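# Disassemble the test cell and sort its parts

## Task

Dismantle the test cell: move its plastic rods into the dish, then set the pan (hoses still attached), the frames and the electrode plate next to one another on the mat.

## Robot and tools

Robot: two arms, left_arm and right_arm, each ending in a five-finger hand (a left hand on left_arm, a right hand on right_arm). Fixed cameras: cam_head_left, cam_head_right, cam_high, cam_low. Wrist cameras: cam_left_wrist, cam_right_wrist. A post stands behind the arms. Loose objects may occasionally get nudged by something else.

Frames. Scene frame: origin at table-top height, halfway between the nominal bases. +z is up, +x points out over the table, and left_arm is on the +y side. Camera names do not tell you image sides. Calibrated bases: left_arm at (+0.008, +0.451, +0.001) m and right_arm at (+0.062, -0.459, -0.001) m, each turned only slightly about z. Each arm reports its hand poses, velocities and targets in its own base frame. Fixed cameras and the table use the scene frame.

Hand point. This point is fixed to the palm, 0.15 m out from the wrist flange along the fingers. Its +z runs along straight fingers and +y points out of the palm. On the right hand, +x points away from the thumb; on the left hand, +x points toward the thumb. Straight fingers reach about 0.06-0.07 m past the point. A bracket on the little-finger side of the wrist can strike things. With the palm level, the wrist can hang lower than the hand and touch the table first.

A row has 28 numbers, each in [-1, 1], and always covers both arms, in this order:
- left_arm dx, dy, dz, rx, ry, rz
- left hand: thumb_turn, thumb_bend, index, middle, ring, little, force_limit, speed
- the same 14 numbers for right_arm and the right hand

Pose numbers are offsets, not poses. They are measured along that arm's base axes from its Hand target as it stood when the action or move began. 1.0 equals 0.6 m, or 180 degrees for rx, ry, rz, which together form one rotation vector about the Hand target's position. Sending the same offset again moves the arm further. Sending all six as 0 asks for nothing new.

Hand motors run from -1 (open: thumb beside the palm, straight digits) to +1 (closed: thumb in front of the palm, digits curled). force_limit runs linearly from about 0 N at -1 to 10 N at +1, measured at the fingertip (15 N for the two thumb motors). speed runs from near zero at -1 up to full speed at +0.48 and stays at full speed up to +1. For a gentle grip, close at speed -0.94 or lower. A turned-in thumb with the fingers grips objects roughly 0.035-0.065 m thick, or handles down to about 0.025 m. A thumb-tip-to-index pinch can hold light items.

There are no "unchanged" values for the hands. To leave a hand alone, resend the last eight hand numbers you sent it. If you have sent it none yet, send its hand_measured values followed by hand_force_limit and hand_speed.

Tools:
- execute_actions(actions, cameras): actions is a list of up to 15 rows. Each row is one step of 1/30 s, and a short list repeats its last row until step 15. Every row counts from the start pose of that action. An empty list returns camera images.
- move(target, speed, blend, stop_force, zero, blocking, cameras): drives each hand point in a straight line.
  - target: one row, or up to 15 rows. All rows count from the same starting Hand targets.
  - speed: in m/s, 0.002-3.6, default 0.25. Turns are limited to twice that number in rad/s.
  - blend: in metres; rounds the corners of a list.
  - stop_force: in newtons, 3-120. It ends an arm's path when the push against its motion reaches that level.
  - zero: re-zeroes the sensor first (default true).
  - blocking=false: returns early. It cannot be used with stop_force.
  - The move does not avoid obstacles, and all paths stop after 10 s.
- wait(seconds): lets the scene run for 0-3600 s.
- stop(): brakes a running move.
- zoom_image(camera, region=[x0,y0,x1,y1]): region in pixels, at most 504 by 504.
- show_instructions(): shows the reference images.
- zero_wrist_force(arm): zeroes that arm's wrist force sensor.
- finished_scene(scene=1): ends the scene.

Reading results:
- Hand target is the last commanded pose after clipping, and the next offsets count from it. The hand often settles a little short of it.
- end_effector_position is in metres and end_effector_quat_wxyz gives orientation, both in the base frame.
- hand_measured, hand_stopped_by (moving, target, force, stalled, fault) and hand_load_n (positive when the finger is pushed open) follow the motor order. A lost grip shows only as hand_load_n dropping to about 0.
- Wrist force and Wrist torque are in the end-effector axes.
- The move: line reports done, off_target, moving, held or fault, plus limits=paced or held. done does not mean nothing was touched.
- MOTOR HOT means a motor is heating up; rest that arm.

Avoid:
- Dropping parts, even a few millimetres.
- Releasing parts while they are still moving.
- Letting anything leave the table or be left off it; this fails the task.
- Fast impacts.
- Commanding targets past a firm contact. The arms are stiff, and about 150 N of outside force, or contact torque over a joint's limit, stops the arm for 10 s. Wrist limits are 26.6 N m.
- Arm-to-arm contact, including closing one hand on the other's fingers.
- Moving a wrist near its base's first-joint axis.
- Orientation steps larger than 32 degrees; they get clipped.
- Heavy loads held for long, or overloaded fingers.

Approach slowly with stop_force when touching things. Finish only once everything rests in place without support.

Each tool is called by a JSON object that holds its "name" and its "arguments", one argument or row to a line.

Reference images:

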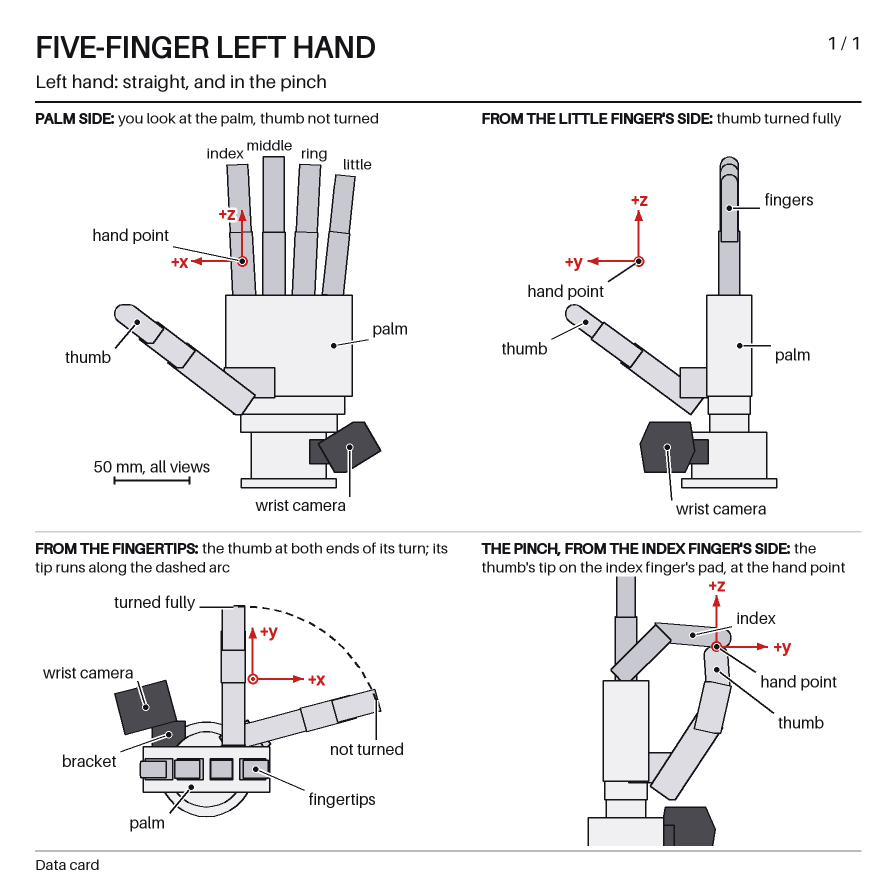

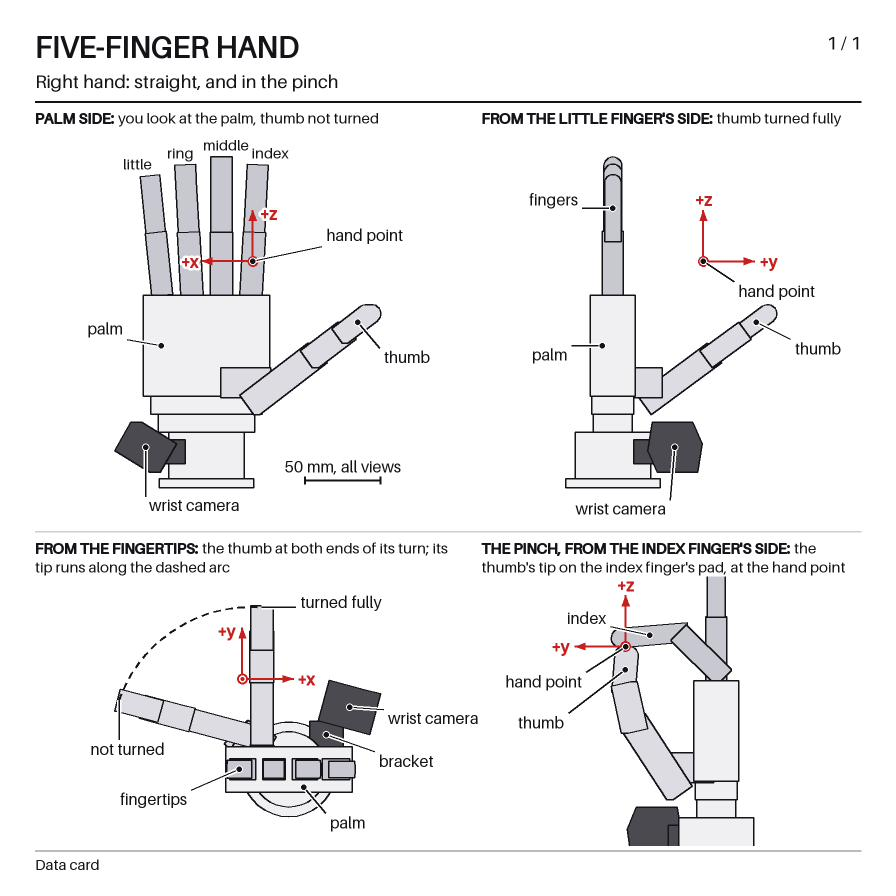

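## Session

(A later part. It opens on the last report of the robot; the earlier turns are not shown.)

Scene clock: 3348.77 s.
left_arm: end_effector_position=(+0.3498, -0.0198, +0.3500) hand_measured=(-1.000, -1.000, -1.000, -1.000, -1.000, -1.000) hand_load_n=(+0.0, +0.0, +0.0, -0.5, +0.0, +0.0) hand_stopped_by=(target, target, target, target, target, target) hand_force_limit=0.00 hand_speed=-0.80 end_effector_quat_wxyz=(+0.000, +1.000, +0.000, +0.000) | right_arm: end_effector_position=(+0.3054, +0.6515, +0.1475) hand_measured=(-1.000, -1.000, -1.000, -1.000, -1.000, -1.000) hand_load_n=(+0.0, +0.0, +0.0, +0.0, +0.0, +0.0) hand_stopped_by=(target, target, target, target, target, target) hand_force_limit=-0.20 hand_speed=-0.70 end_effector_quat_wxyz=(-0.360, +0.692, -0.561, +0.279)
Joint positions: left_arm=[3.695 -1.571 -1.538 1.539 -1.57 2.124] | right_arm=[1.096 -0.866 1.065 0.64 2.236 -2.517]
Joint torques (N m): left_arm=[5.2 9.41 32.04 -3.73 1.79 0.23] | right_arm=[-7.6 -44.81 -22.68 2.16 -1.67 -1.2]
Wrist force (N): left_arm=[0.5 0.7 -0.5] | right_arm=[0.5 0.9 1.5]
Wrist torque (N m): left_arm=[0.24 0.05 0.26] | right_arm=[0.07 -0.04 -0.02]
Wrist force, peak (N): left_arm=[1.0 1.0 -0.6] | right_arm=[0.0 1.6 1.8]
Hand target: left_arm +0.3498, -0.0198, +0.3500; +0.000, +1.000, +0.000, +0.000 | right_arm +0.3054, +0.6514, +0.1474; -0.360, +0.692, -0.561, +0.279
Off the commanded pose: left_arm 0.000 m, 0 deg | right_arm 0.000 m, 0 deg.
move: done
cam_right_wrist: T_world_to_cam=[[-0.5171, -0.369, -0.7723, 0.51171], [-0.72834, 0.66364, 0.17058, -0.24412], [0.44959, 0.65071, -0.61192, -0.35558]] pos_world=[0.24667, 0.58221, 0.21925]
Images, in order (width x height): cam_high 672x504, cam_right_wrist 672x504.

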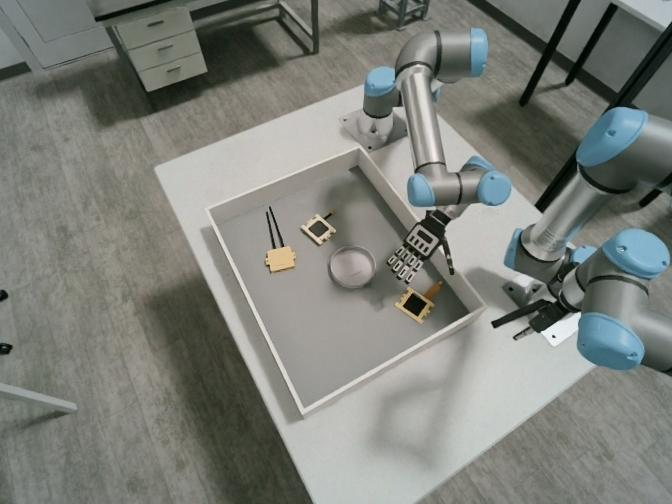

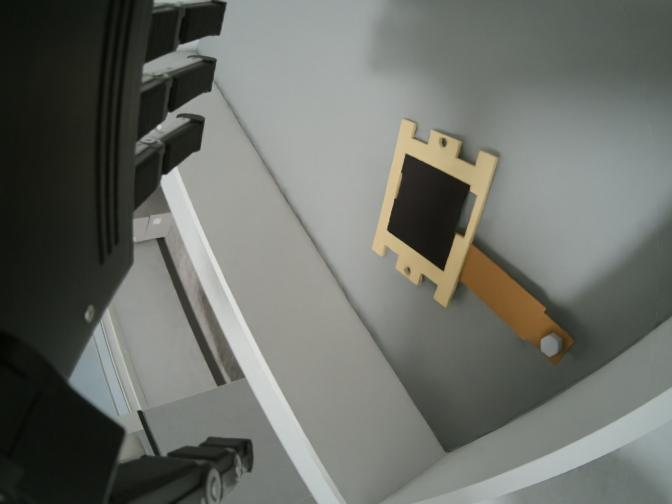

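{"name": "move", "arguments": {
  "target": [
    [0,0,0,0,0,0,-1,-1,-1,-1,-1,-1,0,-0.8, 0.0463,0.184,-0.05,0,0,0,1,-1,-1,-1,-1,-1,-0.2,-0.7]
  ],
  "speed": 0.1
}}

{"name": "move", "arguments": {
  "target": [
    [0,0,0,0,0,0,-1,-1,-1,-1,-1,-1,0,-0.8, 0,0,-0.1363,0,0,0,1,-1,-1,-1,-1,-1,-0.2,-0.7]
  ],
  "speed": 0.03,
  "stop_force": 5,
  "cameras": ["cam_right_wrist"]
}}

Scene clock: 3375.77 s.
left_arm: end_effector_position=(+0.3498, -0.0198, +0.3500) hand_measured=(-1.000, -1.000, -1.000, -1.000, -1.000, -1.000) hand_load_n=(+0.0, +0.0, +0.0, +0.0, +0.0, +0.0) hand_stopped_by=(target, target, target, target, target, target) hand_force_limit=0.00 hand_speed=-0.80 end_effector_quat_wxyz=(+0.000, +1.000, +0.000, +0.000) | right_arm: end_effector_position=(+0.3332, +0.7618, +0.1174) hand_measured=(+1.000, -1.000, -1.000, -1.000, -1.000, -1.000) hand_load_n=(+0.0, +0.0, +0.0, +0.0, +0.0, +0.0) hand_stopped_by=(target, target, target, target, target, target) hand_force_limit=-0.20 hand_speed=-0.70 end_effector_quat_wxyz=(-0.360, +0.692, -0.561, +0.279)
Joint positions: left_arm=[3.695 -1.571 -1.538 1.539 -1.57 2.124] | right_arm=[1.133 -0.425 0.325 0.962 2.26 -2.482]
Joint torques (N m): left_arm=[5.3 9.42 31.38 -3.73 1.63 0.92] | right_arm=[-5.5 -74.63 -8.73 1.51 -1.45 -1.35]
Wrist force (N): left_arm=[0.8 0.9 -0.4] | right_arm=[0.4 0.4 1.2]
Wrist torque (N m): left_arm=[0.24 0.00 0.28] | right_arm=[0.00 -0.06 -0.06]
Wrist force, peak (N): left_arm=[0.7 1.4 -0.5] | right_arm=[0.5 1.2 1.6]
Hand target: left_arm +0.3498, -0.0198, +0.3500; +0.000, +1.000, +0.000, +0.000 | right_arm +0.3332, +0.7618, +0.1174; -0.360, +0.692, -0.561, +0.279
Off the commanded pose: left_arm 0.000 m, 0 deg | right_arm 0.000 m, 0 deg.
move: done

Scene clock: 3379.63 s.
left_arm: end_effector_position=(+0.3498, -0.0198, +0.3500) hand_measured=(-1.000, -1.000, -1.000, -1.000, -1.000, -1.000) hand_load_n=(+0.0, +0.0, +0.0, +0.0, +0.0, +0.0) hand_stopped_by=(target, target, target, target, target, target) hand_force_limit=0.00 hand_speed=-0.80 end_effector_quat_wxyz=(+0.000, +1.000, +0.000, +0.000) | right_arm: end_effector_position=(+0.3332, +0.7618, +0.0356) hand_measured=(+1.000, -1.000, -1.000, -1.000, -1.000, -1.000) hand_load_n=(+0.0, +0.0, -0.5, +0.0, +0.0, +0.0) hand_stopped_by=(target, target, target, target, target, target) hand_force_limit=-0.20 hand_speed=-0.70 end_effector_quat_wxyz=(-0.360, +0.692, -0.561, +0.279)
Joint positions: left_arm=[3.695 -1.571 -1.538 1.539 -1.57 2.124] | right_arm=[1.133 -0.424 0.53 0.754 2.26 -2.482]
Joint torques (N m): left_arm=[5.78 10.42 31.89 -3.81 1.82 1.26] | right_arm=[5.09 -74.84 -32.1 2.22 -1.47 -0.85]
Wrist force (N): left_arm=[0.7 0.4 -0.5] | right_arm=[0.3 0.5 1.2]
Wrist torque (N m): left_arm=[0.18 0.01 0.29] | right_arm=[0.02 -0.03 -0.06]
Wrist force, peak (N): left_arm=[0.7 1.2 -0.6] | right_arm=[0.6 1.1 1.6]
Hand target: left_arm +0.3498, -0.0198, +0.3500; +0.000, +1.000, +0.000, +0.000 | right_arm +0.3332, +0.7618, +0.0356; -0.360, +0.692, -0.561, +0.279
Off the commanded pose: left_arm 0.000 m, 0 deg | right_arm 0.000 m, 0 deg.
move: done
cam_right_wrist: T_world_to_cam=[[-0.51715, -0.36907, -0.77223, 0.48054], [-0.7283, 0.6637, 0.17053, -0.27811], [0.44959, 0.65061, -0.61203, -0.50826]] pos_world=[0.27447, 0.69261, 0.10745]

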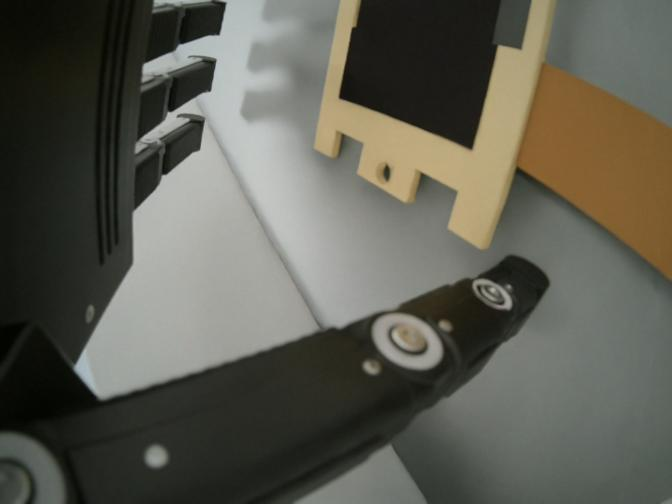

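{"name": "move", "arguments": {
  "target": [
    [0,0,0,0,0,0,-1,-1,-1,-1,-1,-1,0,-0.8, 0.005,-0.018,0,0,0,0,1,-1,-1,-1,-1,-1,-0.2,-0.7],
    [0,0,0,0,0,0,-1,-1,-1,-1,-1,-1,0,-0.8, 0.052,-0.0,0,0,0,0,1,-1,-1,-1,-1,-1,-0.2,-0.7]
  ],
  "speed": 0.03,
  "cameras": ["cam_right_wrist"]
}}

Scene clock: 3394.03 s.
left_arm: end_effector_position=(+0.3498, -0.0198, +0.3500) hand_measured=(-1.000, -1.000, -1.000, -1.000, -1.000, -1.000) hand_load_n=(+0.0, +0.0, -0.5, +0.0, +0.0, +0.0) hand_stopped_by=(target, target, target, target, target, target) hand_force_limit=0.00 hand_speed=-0.80 end_effector_quat_wxyz=(+0.000, +1.000, +0.000, +0.000) | right_arm: end_effector_position=(+0.3644, +0.7618, +0.0355) hand_measured=(+1.000, -1.000, -1.000, -1.000, -1.000, -1.000) hand_load_n=(+0.0, +0.0, +0.0, +0.0, +0.0, +0.0) hand_stopped_by=(target, target, target, target, target, target) hand_force_limit=-0.20 hand_speed=-0.70 end_effector_quat_wxyz=(-0.360, +0.692, -0.561, +0.279) end_effector_velocity=(+0.000, +0.000, +0.000) end_effector_angular_velocity=(+0.000, -0.001, -0.001)
Joint positions: left_arm=[3.695 -1.571 -1.538 1.539 -1.57 2.124] | right_arm=[1.093 -0.39 0.459 0.769 2.234 -2.52]
Joint velocities: left_arm=[within noise] | right_arm=[0 -0.002 0.006 -0.003 0.001 0.001]
Joint torques (N m): left_arm=[5.62 9.67 31.4 -3.76 1.74 1.55] | right_arm=[8.86 -75.68 -11.65 -0.12 2.2 1.69]
Wrist force (N): left_arm=[0.8 1.0 -0.4] | right_arm=[0.1 0.5 1.3]
Wrist torque (N m): left_arm=[0.27 -0.01 0.29] | right_arm=[0.03 0.01 0.00]
Wrist force, peak (N): left_arm=[1.1 0.9 -0.7] | right_arm=[0.0 0.4 1.9]
Hand target: left_arm +0.3498, -0.0198, +0.3500; +0.000, +1.000, +0.000, +0.000 | right_arm +0.3644, +0.7618, +0.0356; -0.360, +0.692, -0.561, +0.279
Off the commanded pose: left_arm 0.000 m, 0 deg | right_arm 0.000 m, 0 deg.
move: done
cam_right_wrist: T_world_to_cam=[[-0.5173, -0.36919, -0.77207, 0.49671], [-0.72826, 0.66374, 0.17056, -0.25541], [0.44949, 0.6505, -0.61222, -0.52222]] pos_world=[0.30567, 0.69261, 0.10735]

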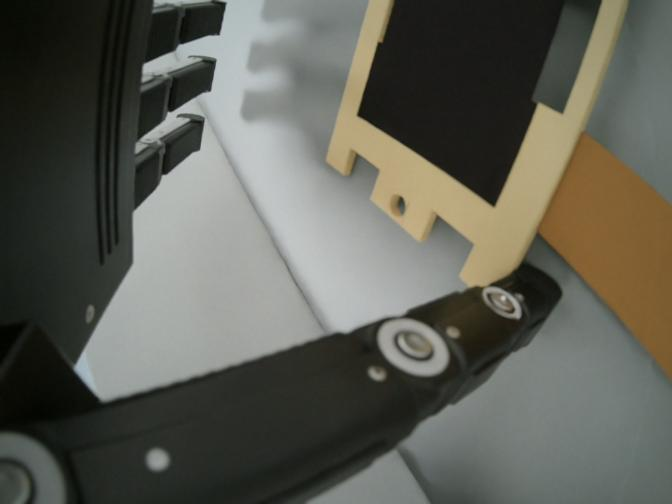

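{"name": "move", "arguments": {
  "target": [
    [0,0,0,0,0,0,-1,-1,-1,-1,-1,-1,0,-0.8, 0.06,-0.006,0,0,0,0,1,-1,-1,-1,-1,-1,-0.2,-0.7]
  ],
  "speed": 0.03,
  "cameras": ["cam_right_wrist","cam_high"]
}}

Scene clock: 3400.23 s.
left_arm: end_effector_position=(+0.3498, -0.0198, +0.3500) hand_measured=(-1.000, -1.000, -1.000, -1.000, -1.000, -1.000) hand_load_n=(+0.0, +0.0, +0.0, +0.0, +0.0, +0.0) hand_stopped_by=(target, target, target, target, target, target) hand_force_limit=0.00 hand_speed=-0.80 end_effector_quat_wxyz=(+0.000, +1.000, +0.000, +0.000) | right_arm: end_effector_position=(+0.4005, +0.7583, +0.0356) hand_measured=(+1.000, -1.000, -1.000, -1.000, -1.000, -1.000) hand_load_n=(+0.0, +0.0, +0.0, +0.0, +0.0, +0.0) hand_stopped_by=(target, target, target, target, target, target) hand_force_limit=-0.20 hand_speed=-0.70 end_effector_quat_wxyz=(-0.360, +0.692, -0.561, +0.279)
Joint positions: left_arm=[3.695 -1.571 -1.538 1.539 -1.57 2.124] | right_arm=[1.046 -0.355 0.384 0.783 2.202 -2.563]
Joint torques (N m): left_arm=[5.91 9.93 31.15 -3.65 1.83 1.56] | right_arm=[8.47 -71.56 -11.3 1.32 1.99 1.64]
Wrist force (N): left_arm=[0.7 0.9 -0.5] | right_arm=[-0.1 0.1 1.2]
Wrist torque (N m): left_arm=[0.26 0.02 0.27] | right_arm=[-0.03 0.02 -0.01]
Wrist force, peak (N): left_arm=[1.2 0.8 -0.6] | right_arm=[0.2 0.2 1.8]
Hand target: left_arm +0.3498, -0.0198, +0.3500; +0.000, +1.000, +0.000, +0.000 | right_arm +0.4004, +0.7582, +0.0356; -0.360, +0.692, -0.561, +0.279
Off the commanded pose: left_arm 0.000 m, 0 deg | right_arm 0.000 m, 0 deg.
move: done
cam_right_wrist: T_world_to_cam=[[-0.51719, -0.36905, -0.77222, 0.51394], [-0.72834, 0.66362, 0.17065, -0.22664], [0.44948, 0.6507, -0.61201, -0.53626]] pos_world=[0.34177, 0.68901, 0.10735]
Images, in order (width x height): cam_high 672x504, cam_right_wrist 672x504.

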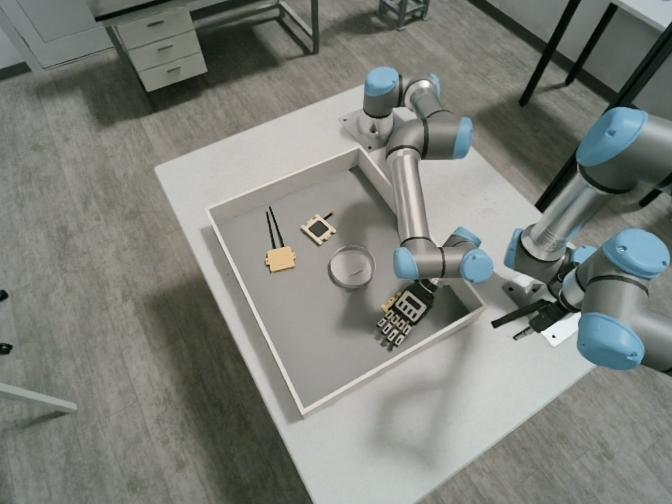

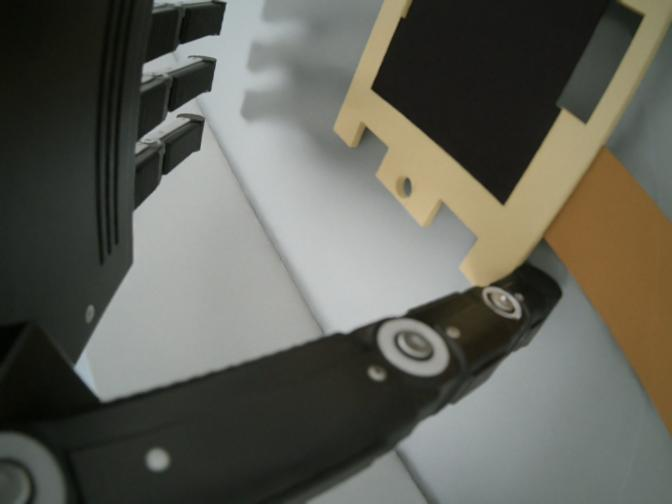

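{"name": "move", "arguments": {
  "target": [
    [0,0,0,0,0,0,-1,-1,-1,-1,-1,-1,0,-0.8, 0.05,-0.02,0,0,0,0,1,-1,-1,-1,-1,-1,-0.2,-0.7]
  ],
  "speed": 0.03,
  "cameras": ["cam_right_wrist"]
}}

Scene clock: 3409.80 s.
left_arm: end_effector_position=(+0.3498, -0.0198, +0.3500) hand_measured=(-1.000, -1.000, -1.000, -1.000, -1.000, -1.000) hand_load_n=(+0.0, +0.0, +0.0, +0.0, +0.0, +0.0) hand_stopped_by=(target, target, target, target, target, target) hand_force_limit=0.00 hand_speed=-0.80 end_effector_quat_wxyz=(+0.000, +1.000, +0.000, +0.000) | right_arm: end_effector_position=(+0.4305, +0.7462, +0.0356) hand_measured=(+1.000, -1.000, -1.000, -1.000, -1.000, -1.000) hand_load_n=(+0.0, +0.0, +0.0, +0.0, +0.0, +0.0) hand_stopped_by=(target, target, target, target, target, target) hand_force_limit=-0.20 hand_speed=-0.70 end_effector_quat_wxyz=(-0.360, +0.692, -0.561, +0.279)
Joint positions: left_arm=[3.695 -1.571 -1.538 1.539 -1.57 2.124] | right_arm=[1.002 -0.369 0.407 0.75 2.171 -2.602]
Joint torques (N m): left_arm=[5.44 9.27 30.77 -3.68 1.79 1.47] | right_arm=[8.9 -72.24 -12.13 1.47 1.58 1.52]
Wrist force (N): left_arm=[0.6 0.8 -0.4] | right_arm=[-0.1 0.7 1.3]
Wrist torque (N m): left_arm=[0.23 0.04 0.27] | right_arm=[0.03 0.01 0.00]
Wrist force, peak (N): left_arm=[1.0 0.8 -0.8] | right_arm=[0.1 0.7 1.7]
Hand target: left_arm +0.3498, -0.0198, +0.3500; +0.000, +1.000, +0.000, +0.000 | right_arm +0.4304, +0.7462, +0.0356; -0.360, +0.692, -0.561, +0.279
Off the commanded pose: left_arm 0.000 m, 0 deg | right_arm 0.000 m, 0 deg.
move: done
cam_right_wrist: T_world_to_cam=[[-0.5171, -0.36905, -0.77228, 0.52504], [-0.72839, 0.66358, 0.1706, -0.19672], [0.44951, 0.65073, -0.61195, -0.54185]] pos_world=[0.37177, 0.67691, 0.10745]

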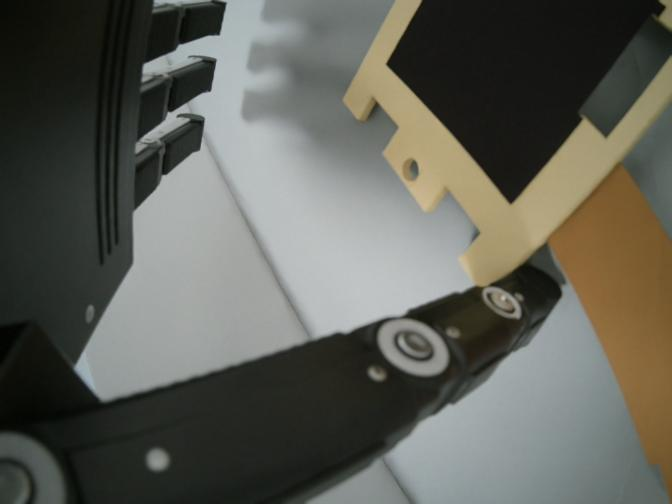

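{"name": "move", "arguments": {
  "target": [
    [0,0,0,0,0,0,-1,-1,-1,-1,-1,-1,0,-0.8,-0.03,0.0,0,0,0,0,1,-1,-1,-1,-1,-1,-0.2,-0.7],
    [0,0,0,0,0,0,-1,-1,-1,-1,-1,-1,0,-0.8,-0.05,0.0,0.17,0,0,0,1,-1,-1,-1,-1,-1,-0.2,-0.7]
  ],
  "speed": 0.12,
  "cameras": ["cam_high","cam_right_wrist","cam_head_left"]
}}

Scene clock: 3442.27 s.
left_arm: end_effector_position=(+0.3498, -0.0198, +0.3500) hand_measured=(-1.000, -1.000, -1.000, -1.000, -1.000, -1.000) hand_load_n=(+0.0, -0.5, +0.0, +0.0, +0.0, +0.0) hand_stopped_by=(target, target, target, target, target, target) hand_force_limit=0.00 hand_speed=-0.80 end_effector_quat_wxyz=(+0.000, +1.000, +0.000, +0.000) | right_arm: end_effector_position=(+0.4004, +0.7462, +0.1376) hand_measured=(+1.000, -1.000, -1.000, -1.000, -1.000, -1.000) hand_load_n=(+0.0, +0.0, +0.0, +0.0, +0.0, +0.0) hand_stopped_by=(target, target, target, target, target, target) hand_force_limit=-0.20 hand_speed=-0.70 end_effector_quat_wxyz=(-0.360, +0.692, -0.561, +0.279)
Joint positions: left_arm=[3.695 -1.571 -1.538 1.539 -1.57 2.124] | right_arm=[1.038 -0.376 0.163 1.02 2.196 -2.571]
Joint torques (N m): left_arm=[5.57 9.93 31.89 -3.71 1.73 1.43] | right_arm=[7.19 -72.51 -8.87 -0.3 2.57 1.18]
Wrist force (N): left_arm=[0.8 0.7 -0.4] | right_arm=[0.1 0.7 1.2]
Wrist torque (N m): left_arm=[0.23 0.00 0.29] | right_arm=[0.03 -0.04 -0.08]
Wrist force, peak (N): left_arm=[1.0 0.9 -0.7] | right_arm=[-0.2 2.0 2.5]
Hand target: left_arm +0.3498, -0.0198, +0.3500; +0.000, +1.000, +0.000, +0.000 | right_arm +0.4004, +0.7462, +0.1376; -0.360, +0.692, -0.561, +0.279
Off the commanded pose: left_arm 0.000 m, 0 deg | right_arm 0.000 m, 0 deg.
move: done
cam_right_wrist: T_world_to_cam=[[-0.51715, -0.36907, -0.77223, 0.58822], [-0.7283, 0.6637, 0.17053, -0.23619], [0.44959, 0.65061, -0.61203, -0.46595]] pos_world=[0.34167, 0.67701, 0.20935]
Images, in order (width x height): cam_head_left 672x504, cam_high 672x504, cam_right_wrist 672x504.

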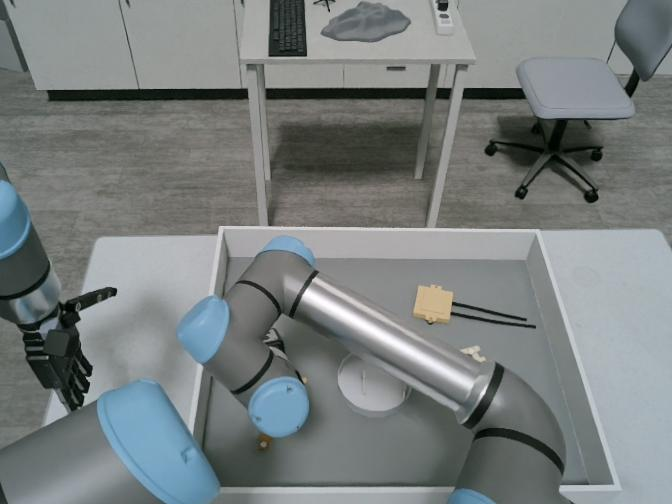

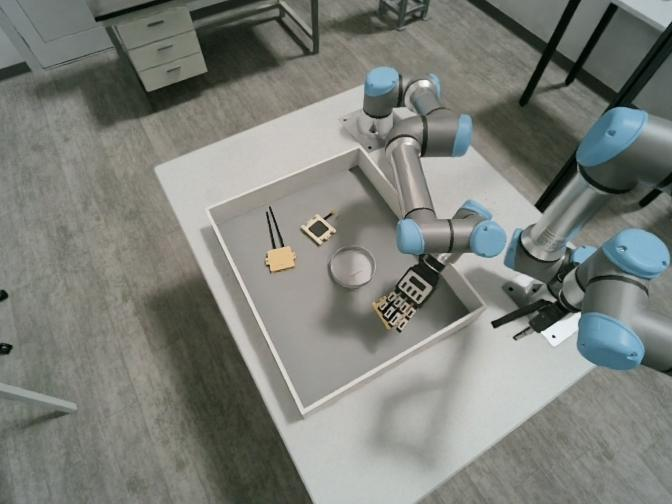

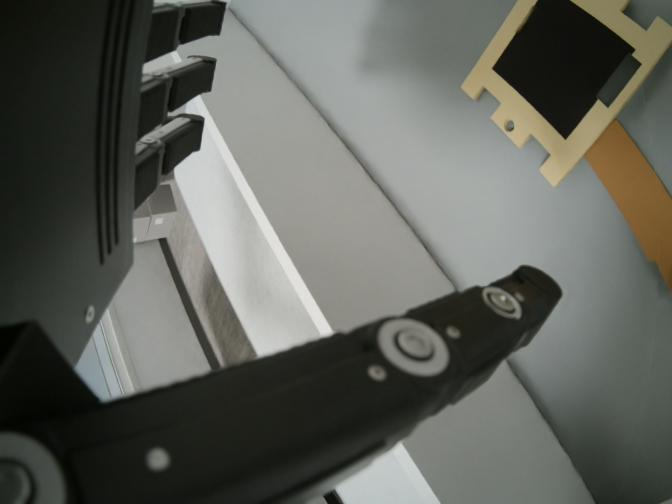

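{"name": "move", "arguments": {
  "target": [0,0,0,0,0,0,-1,-1,-1,-1,-1,-1,0,-0.8,-0.05,-0.19,0.005,0,0,0,-1,-1,-1,-1,-1,-1,-0.2,-0.7],
  "speed": 0.15,
  "cameras": ["cam_high","cam_right_wrist"]
}}

{"name": "zoom_image", "arguments": {
  "camera": "cam_right_wrist",
  "region": [168, 0, 672, 504]
}}

Scene clock: 3459.13 s.
left_arm: end_effector_position=(+0.3498, -0.0198, +0.3500) hand_measured=(-1.000, -1.000, -1.000, -1.000, -1.000, -1.000) hand_load_n=(+0.0, +0.0, +0.0, +0.0, +0.0, +0.0) hand_stopped_by=(target, target, target, target, target, target) hand_force_limit=0.00 hand_speed=-0.80 end_effector_quat_wxyz=(+0.000, +1.000, +0.000, +0.000) | right_arm: end_effector_position=(+0.3704, +0.6322, +0.1406) hand_measured=(-1.000, -1.000, -1.000, -1.000, -1.000, -1.000) hand_load_n=(-0.5, +0.0, +0.0, +0.0, +0.0, +0.0) hand_stopped_by=(target, target, target, target, target, target) hand_force_limit=-0.20 hand_speed=-0.70 end_effector_quat_wxyz=(-0.360, +0.692, -0.561, +0.279)
Joint positions: left_arm=[3.695 -1.571 -1.538 1.539 -1.57 2.124] | right_arm=[0.984 -0.872 1.082 0.57 2.158 -2.618]
Joint torques (N m): left_arm=[5.53 10.45 30.97 -3.67 1.74 1.44] | right_arm=[7.16 -61.72 -8.95 -0.43 2.52 1.47]
Wrist force (N): left_arm=[0.8 0.7 -0.4] | right_arm=[-0.1 1.1 1.3]
Wrist torque (N m): left_arm=[0.23 0.01 0.28] | right_arm=[0.09 0.03 -0.04]
Wrist force, peak (N): left_arm=[1.0 1.0 -0.5] | right_arm=[-1.2 0.4 1.7]
Hand target: left_arm +0.3498, -0.0198, +0.3500; +0.000, +1.000, +0.000, +0.000 | right_arm +0.3704, +0.6322, +0.1406; -0.360, +0.692, -0.561, +0.279
Off the commanded pose: left_arm 0.000 m, 0 deg | right_arm 0.000 m, 0 deg.
move: done
cam_right_wrist: T_world_to_cam=[[-0.51715, -0.36907, -0.77223, 0.53303], [-0.7283, 0.6637, 0.17053, -0.18291], [0.44959, 0.65061, -0.61203, -0.3764]] pos_world=[0.31167, 0.56301, 0.21245]

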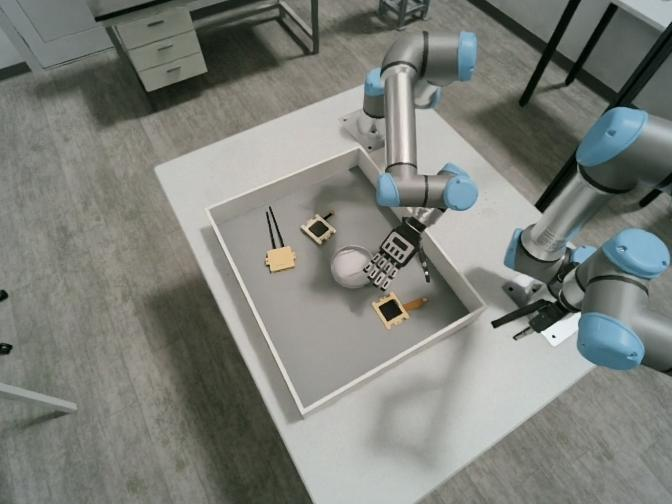

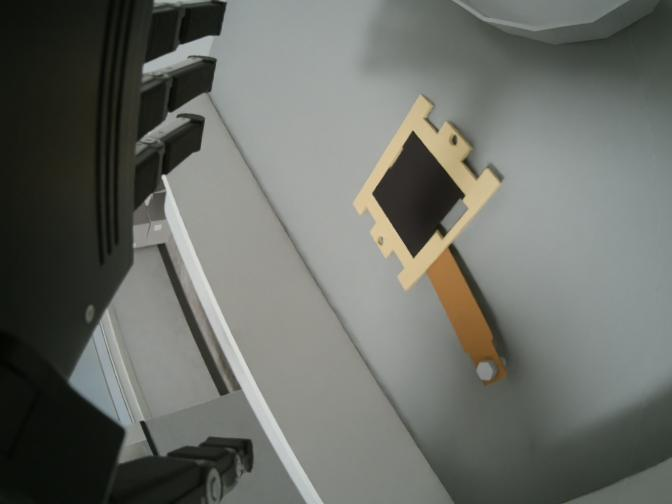

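Scaled by 1.000.

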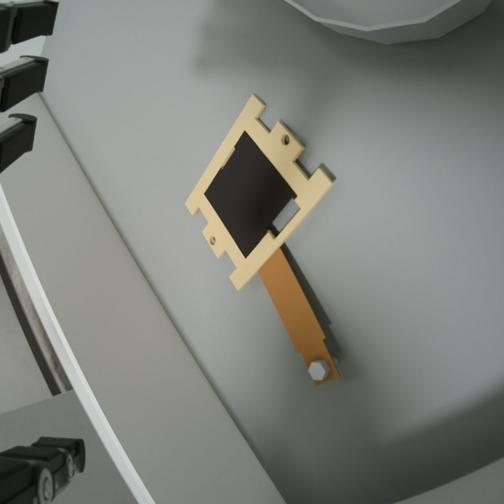

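{"name": "move", "arguments": {
  "target": [
    [0,0,0,0,0,0,-1,-1,-1,-1,-1,-1,0,-0.8,0.02,0.02,0.06,-0.0213,0.0130,0.3586,1,-1,-0.75,-1,-1,-1,-0.2,-0.7],
    [0,0,0,0,0,0,-1,-1,-1,-1,-1,-1,0,-0.8,0.0735,0.0903,-0.01,-0.0213,0.0130,0.3586,1,-1,-0.75,-1,-1,-1,-0.2,-0.7]
  ],
  "speed": 0.2,
  "cameras": ["cam_high","cam_right_wrist","cam_head_left"]
}}

Scene clock: 3603.10 s.
left_arm: end_effector_position=(+0.3498, -0.0198, +0.3500) hand_measured=(-1.000, -1.000, -1.000, -1.000, -1.000, -1.000) hand_load_n=(+0.0, +0.0, +0.0, +0.0, -0.5, +0.0) hand_stopped_by=(target, target, target, target, target, target) hand_force_limit=0.00 hand_speed=-0.80 end_effector_quat_wxyz=(+0.000, +1.000, +0.000, +0.000) | right_arm: end_effector_position=(+0.4144, +0.6864, +0.1347) hand_measured=(+1.000, -1.000, -0.750, -1.000, -1.000, -1.000) hand_load_n=(+0.0, +0.0, +0.0, +0.0, +0.0, +0.0) hand_stopped_by=(target, target, target, target, target, target) hand_force_limit=-0.20 hand_speed=-0.70 end_effector_quat_wxyz=(-0.420, +0.900, -0.102, +0.048)
Joint positions: left_arm=[3.695 -1.571 -1.538 1.539 -1.57 2.124] | right_arm=[0.712 -0.656 0.684 0.777 1.101 -3.581]
Joint torques (N m): left_arm=[5.12 10.12 30.73 -3.8 1.86 1.48] | right_arm=[-7.48 -49.26 -26.74 -0.36 -3.11 -0.48]
Wrist force (N): left_arm=[0.8 0.6 -0.6] | right_arm=[-0.1 0.7 1.6]
Wrist torque (N m): left_arm=[0.22 -0.01 0.30] | right_arm=[0.02 0.01 -0.04]
Wrist force, peak (N): left_arm=[0.9 1.1 -0.6] | right_arm=[0.3 0.9 3.1]
Hand target: left_arm +0.3498, -0.0198, +0.3500; +0.000, +1.000, +0.000, +0.000 | right_arm +0.4145, +0.6864, +0.1346; -0.420, +0.900, -0.102, +0.048
Off the commanded pose: left_arm 0.000 m, 0 deg | right_arm 0.000 m, 0 deg.
move: done
cam_right_wrist: T_world_to_cam=[[0.11227, -0.68111, -0.72352, 0.5179], [-0.91226, -0.3593, 0.19668, 0.58909], [-0.39393, 0.63796, -0.66169, -0.07015]] pos_world=[0.45162, 0.60916, 0.21243]
Images, in order (width x height): cam_head_left 672x504, cam_high 672x504, cam_right_wrist 672x504.

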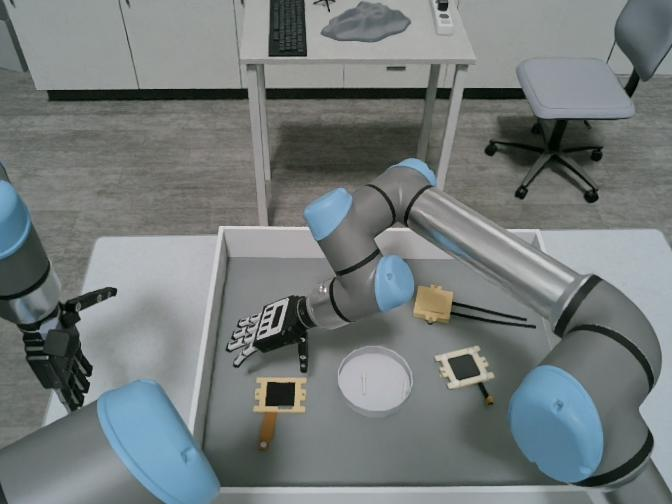

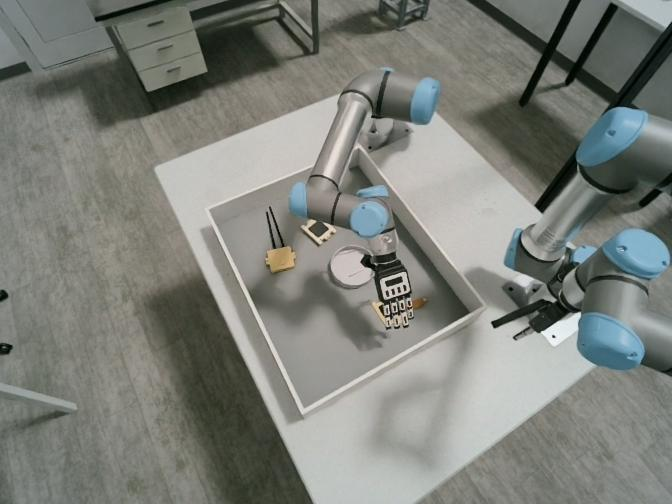

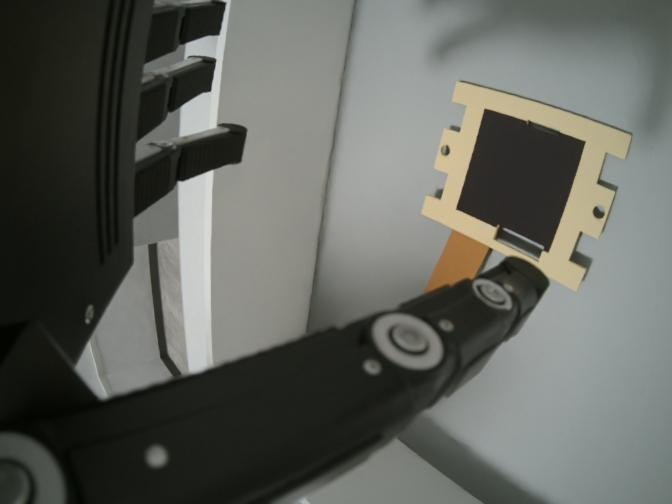

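{"name": "zoom_image", "arguments": {
  "camera": "cam_right_wrist",
  "region": [400, 60, 660, 320]
}}

{"name": "zoom_image", "arguments": {
  "camera": "cam_head_left",
  "region": [220, 330, 520, 470]
}}

Scaled by 1.938 from the camera's image (finer frame: 960x720).

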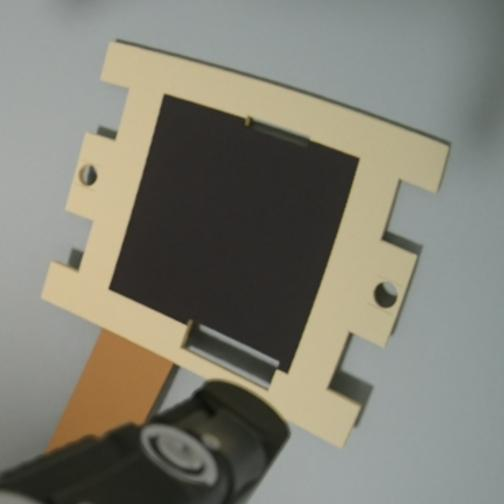

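Scaled by 1.680 from the camera's image (finer frame: 960x720).

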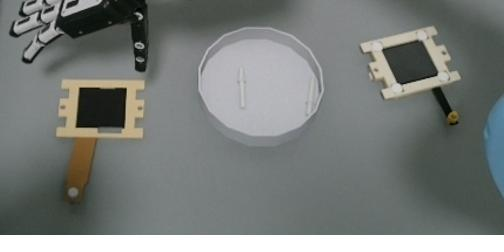

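{"name": "move", "arguments": {
  "target": [
    [0,0,0,0,0,0,-1,-1,-1,-1,-1,-1,0,-0.8,-0.0057,-0.016,0,0,0,0,1,-1,-0.8,-1,-1,-1,-0.2,-0.7],
    [0,0,0,0,0,0,-1,-1,-1,-1,-1,-1,0,-0.8,-0.0057,-0.016,-0.158,0,0,0,1,-1,-0.8,-1,-1,-1,-0.2,-0.7]
  ],
  "speed": 0.08,
  "cameras": ["cam_right_wrist","cam_high","cam_head_left"]
}}

Scene clock: 3653.43 s.
left_arm: end_effector_position=(+0.3498, -0.0198, +0.3500) hand_measured=(-1.000, -1.000, -1.000, -1.000, -1.000, -1.000) hand_load_n=(+0.0, +0.0, +0.0, +0.0, +0.0, +0.0) hand_stopped_by=(target, target, target, target, target, target) hand_force_limit=0.00 hand_speed=-0.80 end_effector_quat_wxyz=(+0.000, +1.000, +0.000, +0.000) | right_arm: end_effector_position=(+0.4110, +0.6767, +0.0396) hand_measured=(+1.000, -1.000, -0.800, -1.000, -1.000, -1.000) hand_load_n=(+0.0, +0.0, +0.0, +0.0, -0.5, +0.0) hand_stopped_by=(target, target, target, target, target, target) hand_force_limit=-0.20 hand_speed=-0.70 end_effector_quat_wxyz=(-0.420, +0.900, -0.102, +0.048)
Joint positions: left_arm=[3.695 -1.571 -1.538 1.539 -1.57 2.124] | right_arm=[0.704 -0.642 0.904 0.546 1.095 -3.588]
Joint torques (N m): left_arm=[4.7 9.8 30.65 -3.69 1.72 1.52] | right_arm=[7.05 -67.62 -31.54 1.93 1.61 1.57]
Wrist force (N): left_arm=[0.7 0.7 -0.4] | right_arm=[-0.4 0.6 1.0]
Wrist torque (N m): left_arm=[0.23 0.02 0.28] | right_arm=[0.03 0.10 -0.05]
Wrist force, peak (N): left_arm=[0.9 1.1 -0.5] | right_arm=[-0.4 1.7 1.8]
Hand target: left_arm +0.3498, -0.0198, +0.3500; +0.000, +1.000, +0.000, +0.000 | right_arm +0.4111, +0.6768, +0.0398; -0.420, +0.900, -0.102, +0.048
Off the commanded pose: left_arm 0.000 m, 0 deg | right_arm 0.000 m, 0 deg.
move: done
cam_right_wrist: T_world_to_cam=[[0.11205, -0.68129, -0.72339, 0.4432], [-0.91219, -0.35927, 0.19706, 0.60113], [-0.39415, 0.63779, -0.66172, -0.12803]] pos_world=[0.44822, 0.59956, 0.11743]
Images, in order (width x height): cam_head_left 672x504, cam_high 672x504, cam_right_wrist 672x504.

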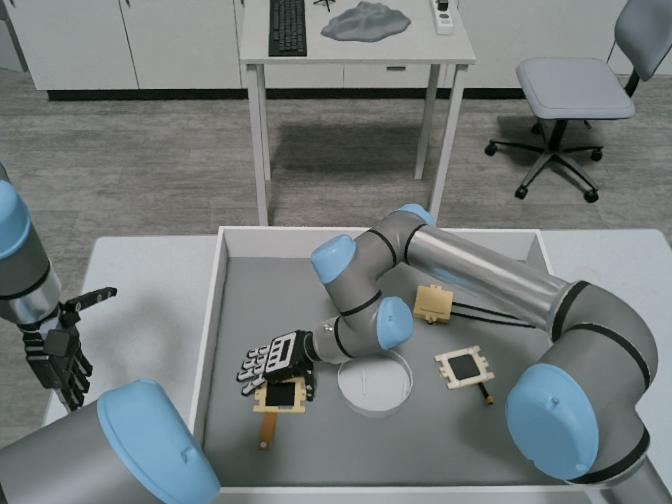

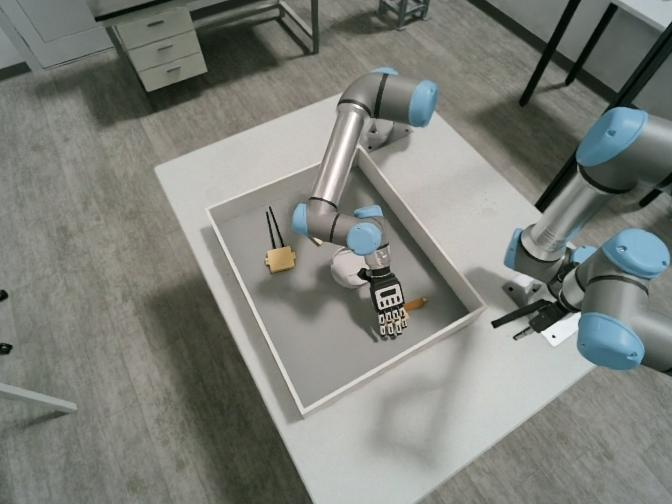

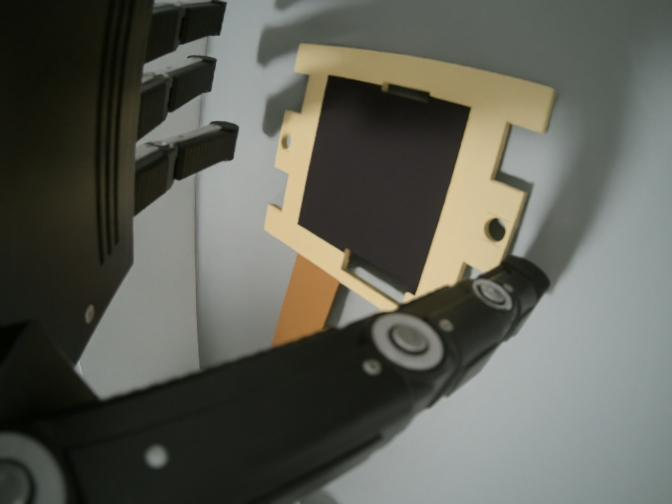

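{"name": "move", "arguments": {
  "target": [0,0,0,0,0,0,-1,-1,-1,-1,-1,-1,0,-0.8,0.0083,-0.0008,-0.005,0,0,0,1,-1,-0.8,-1,-1,-1,-0.2,-0.7],
  "speed": 0.03
}}

{"name": "move", "arguments": {
  "target": [0,0,0,0,0,0,-1,-1,-1,-1,-1,-1,0,-0.8,0,0,-0.02,0,0,0,1,-1,-0.8,-1,-1,-1,-0.2,-0.7],
  "speed": 0.006,
  "stop_force": 3,
  "cameras": ["cam_right_wrist"]
}}

Scene clock: 3670.97 s.
left_arm: end_effector_position=(+0.3498, -0.0198, +0.3500) hand_measured=(-1.000, -1.000, -1.000, -1.000, -1.000, -1.000) hand_load_n=(+0.0, +0.0, +0.0, +0.0, +0.0, +0.0) hand_stopped_by=(target, target, target, target, target, target) hand_force_limit=0.00 hand_speed=-0.80 end_effector_quat_wxyz=(+0.000, +1.000, +0.000, +0.000) | right_arm: end_effector_position=(+0.4161, +0.6763, +0.0368) hand_measured=(+1.000, -1.000, -0.800, -1.000, -1.000, -1.000) hand_load_n=(+0.0, +0.0, +0.0, +0.5, +0.0, +0.0) hand_stopped_by=(target, target, target, target, target, target) hand_force_limit=-0.20 hand_speed=-0.70 end_effector_quat_wxyz=(-0.420, +0.900, -0.102, +0.048)
Joint positions: left_arm=[3.695 -1.571 -1.538 1.539 -1.57 2.124] | right_arm=[0.699 -0.631 0.891 0.55 1.091 -3.592]
Joint torques (N m): left_arm=[5.58 9.9 31.22 -3.73 1.8 1.45] | right_arm=[6.28 -69.86 -6.06 0.43 -0.46 1.35]
Wrist force (N): left_arm=[0.8 0.7 -0.2] | right_arm=[-0.3 0.5 1.2]
Wrist torque (N m): left_arm=[0.21 0.01 0.28] | right_arm=[0.01 0.07 -0.01]
Wrist force, peak (N): left_arm=[0.9 0.9 -0.7] | right_arm=[-0.1 1.0 1.6]
Hand target: left_arm +0.3498, -0.0198, +0.3500; +0.000, +1.000, +0.000, +0.000 | right_arm +0.4160, +0.6763, +0.0368; -0.420, +0.900, -0.102, +0.048
Off the commanded pose: left_arm 0.000 m, 0 deg | right_arm 0.000 m, 0 deg.
move: done

Scene clock: 3673.30 s.
left_arm: end_effector_position=(+0.3498, -0.0198, +0.3500) hand_measured=(-1.000, -1.000, -1.000, -1.000, -1.000, -1.000) hand_load_n=(+0.0, +0.0, +0.0, +0.0, +0.0, +0.0) hand_stopped_by=(target, target, target, target, target, target) hand_force_limit=0.00 hand_speed=-0.80 end_effector_quat_wxyz=(+0.000, +1.000, +0.000, +0.000) | right_arm: end_effector_position=(+0.4160, +0.6763, +0.0301) hand_measured=(+1.000, -1.000, -0.800, -1.000, -1.000, -1.000) hand_load_n=(+0.0, +0.0, +0.0, +0.0, -0.5, -0.5) hand_stopped_by=(target, target, target, target, target, target) hand_force_limit=-0.20 hand_speed=-0.70 end_effector_quat_wxyz=(-0.420, +0.900, -0.102, +0.048)
Joint positions: left_arm=[3.695 -1.571 -1.538 1.539 -1.57 2.124] | right_arm=[0.699 -0.626 0.899 0.537 1.092 -3.592]
Joint torques (N m): left_arm=[5.55 10.03 30.96 -3.78 1.81 1.41] | right_arm=[6.61 -67.09 -29.77 2.07 1.53 1.13]
Wrist force (N): left_arm=[0.9 0.4 -0.6] | right_arm=[-0.6 -1.8 -0.7]
Wrist torque (N m): left_arm=[0.18 -0.02 0.30] | right_arm=[-0.16 0.14 -0.05]
Wrist force, peak (N): left_arm=[0.9 0.9 -0.7] | right_arm=[-0.8 -3.6 -1.5]
Hand target: left_arm +0.3498, -0.0198, +0.3500; +0.000, +1.000, +0.000, +0.000 | right_arm +0.4160, +0.6763, +0.0301; -0.420, +0.900, -0.102, +0.048 (not the last commanded pose)
Off the commanded pose: left_arm 0.000 m, 0 deg | right_arm 0.005 m, 0 deg.
move: contact (right_arm)
cam_right_wrist: T_world_to_cam=[[0.11215, -0.68105, -0.7236, 0.43524], [-0.91227, -0.35924, 0.19672, 0.60758], [-0.39393, 0.63806, -0.66159, -0.13239]] pos_world=[0.45332, 0.59916, 0.10783]

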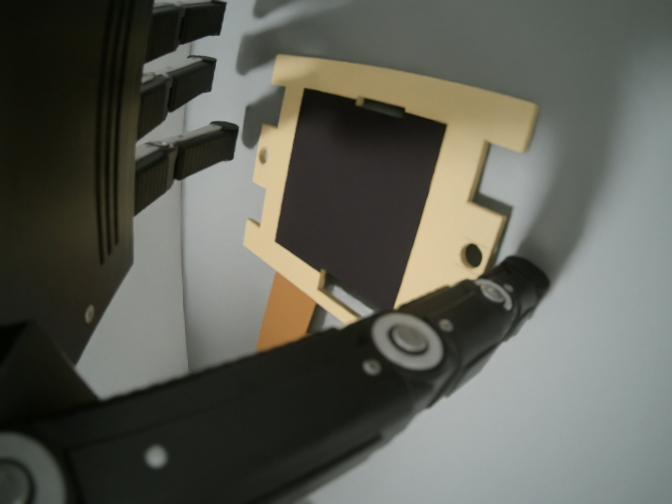

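{"name": "move", "arguments": {
  "target": [0,0,0,0,0,0,-1,-1,-1,-1,-1,-1,0,-0.8,0,0,0.0012,0,0,0,1,-1,-0.8,-1,-1,-1,-0.2,-0.7],
  "speed": 0.01
}}

{"name": "move", "arguments": {
  "target": [0,0,0,0,0,0,-1,-1,-1,-1,-1,-1,0,-0.8,0,0,0,0,0,0,1,-1,-0.3,-1,-1,-1,-0.5,-0.94],
  "speed": 0.01,
  "cameras": ["cam_right_wrist"]
}}

Scene clock: 3684.67 s.
left_arm: end_effector_position=(+0.3498, -0.0198, +0.3500) hand_measured=(-1.000, -1.000, -1.000, -1.000, -1.000, -1.000) hand_load_n=(+0.0, +0.0, +0.0, +0.0, +0.0, +0.0) hand_stopped_by=(target, target, target, target, target, target) hand_force_limit=0.00 hand_speed=-0.80 end_effector_quat_wxyz=(+0.000, +1.000, +0.000, +0.000) | right_arm: end_effector_position=(+0.4160, +0.6763, +0.0309) hand_measured=(+1.000, -1.000, -0.800, -1.000, -1.000, -1.000) hand_load_n=(+0.0, +0.0, +0.0, +0.0, +0.0, +0.0) hand_stopped_by=(target, target, target, target, target, target) hand_force_limit=-0.20 hand_speed=-0.70 end_effector_quat_wxyz=(-0.420, +0.900, -0.102, +0.048)
Joint positions: left_arm=[3.695 -1.571 -1.538 1.539 -1.57 2.124] | right_arm=[0.699 -0.626 0.898 0.538 1.092 -3.592]
Joint torques (N m): left_arm=[5.26 10.56 30.19 -3.74 1.71 1.44] | right_arm=[4.07 -64.53 -24.46 -0.47 1.58 0.06]
Wrist force (N): left_arm=[0.8 0.9 -0.5] | right_arm=[-0.3 0.7 1.3]
Wrist torque (N m): left_arm=[0.26 0.01 0.28] | right_arm=[0.02 0.08 -0.02]
Wrist force, peak (N): left_arm=[1.2 1.1 -0.5] | right_arm=[-0.7 -2.3 -1.2]
Hand target: left_arm +0.3498, -0.0198, +0.3500; +0.000, +1.000, +0.000, +0.000 | right_arm +0.4160, +0.6763, +0.0308; -0.420, +0.900, -0.102, +0.048
Off the commanded pose: left_arm 0.000 m, 0 deg | right_arm 0.000 m, 0 deg.
move: done

Scene clock: 3686.53 s.
left_arm: end_effector_position=(+0.3498, -0.0198, +0.3500) hand_measured=(-1.000, -1.000, -1.000, -1.000, -1.000, -1.000) hand_load_n=(+0.0, +0.0, +0.0, +0.0, +0.0, +0.0) hand_stopped_by=(target, target, target, target, target, target) hand_force_limit=0.00 hand_speed=-0.80 end_effector_quat_wxyz=(+0.000, +1.000, +0.000, +0.000) | right_arm: end_effector_position=(+0.4160, +0.6763, +0.0308) hand_measured=(+1.000, -1.000, -0.530, -1.000, -1.000, -1.000) hand_load_n=(+0.0, +0.0, +2.5, +0.0, +0.0, +0.0) hand_stopped_by=(target, target, force, target, target, target) hand_force_limit=-0.50 hand_speed=-0.94 end_effector_quat_wxyz=(-0.420, +0.900, -0.102, +0.048)
Joint positions: left_arm=[3.695 -1.571 -1.538 1.539 -1.57 2.124] | right_arm=[0.699 -0.626 0.898 0.538 1.092 -3.592]
Joint torques (N m): left_arm=[5.53 10.2 30.53 -3.89 1.76 1.5] | right_arm=[2.49 -49.09 -8.28 0.22 1.48 -0.4]
Wrist force (N): left_arm=[0.8 0.8 -0.1] | right_arm=[-0.4 -2.8 0.7]
Wrist torque (N m): left_arm=[0.22 0.01 0.28] | right_arm=[-0.06 0.10 -0.06]
Wrist force, peak (N): left_arm=[1.1 0.9 -0.5] | right_arm=[-0.4 -2.8 0.7]
Hand target: left_arm +0.3498, -0.0198, +0.3500; +0.000, +1.000, +0.000, +0.000 | right_arm +0.4160, +0.6763, +0.0308; -0.420, +0.900, -0.102, +0.048
Off the commanded pose: left_arm 0.000 m, 0 deg | right_arm 0.000 m, 0 deg.
move: done
cam_right_wrist: T_world_to_cam=[[0.11223, -0.68103, -0.72361, 0.43578], [-0.9123, -0.35924, 0.19661, 0.60745], [-0.39384, 0.63808, -0.66162, -0.13191]] pos_world=[0.45332, 0.59916, 0.10863]

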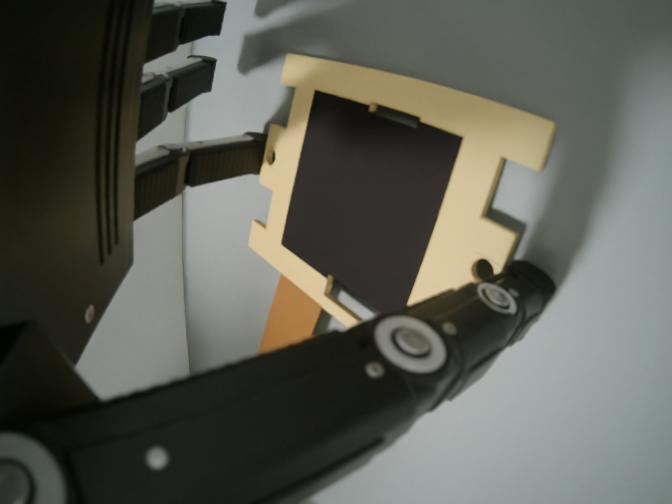

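{"name": "zoom_image", "arguments": {
  "camera": "cam_right_wrist",
  "region": [180, 60, 380, 260]
}}

{"name": "zoom_image", "arguments": {
  "camera": "cam_right_wrist",
  "region": [440, 170, 600, 330]
}}

Scaled by 2.520 from the camera's image (finer frame: 960x720).

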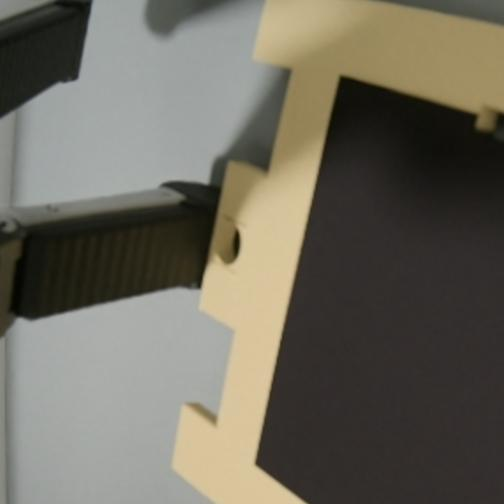

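Scaled by 3.150 from the camera's image (finer frame: 960x720).

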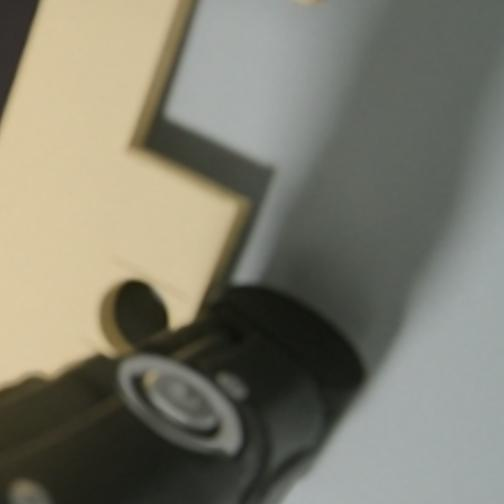

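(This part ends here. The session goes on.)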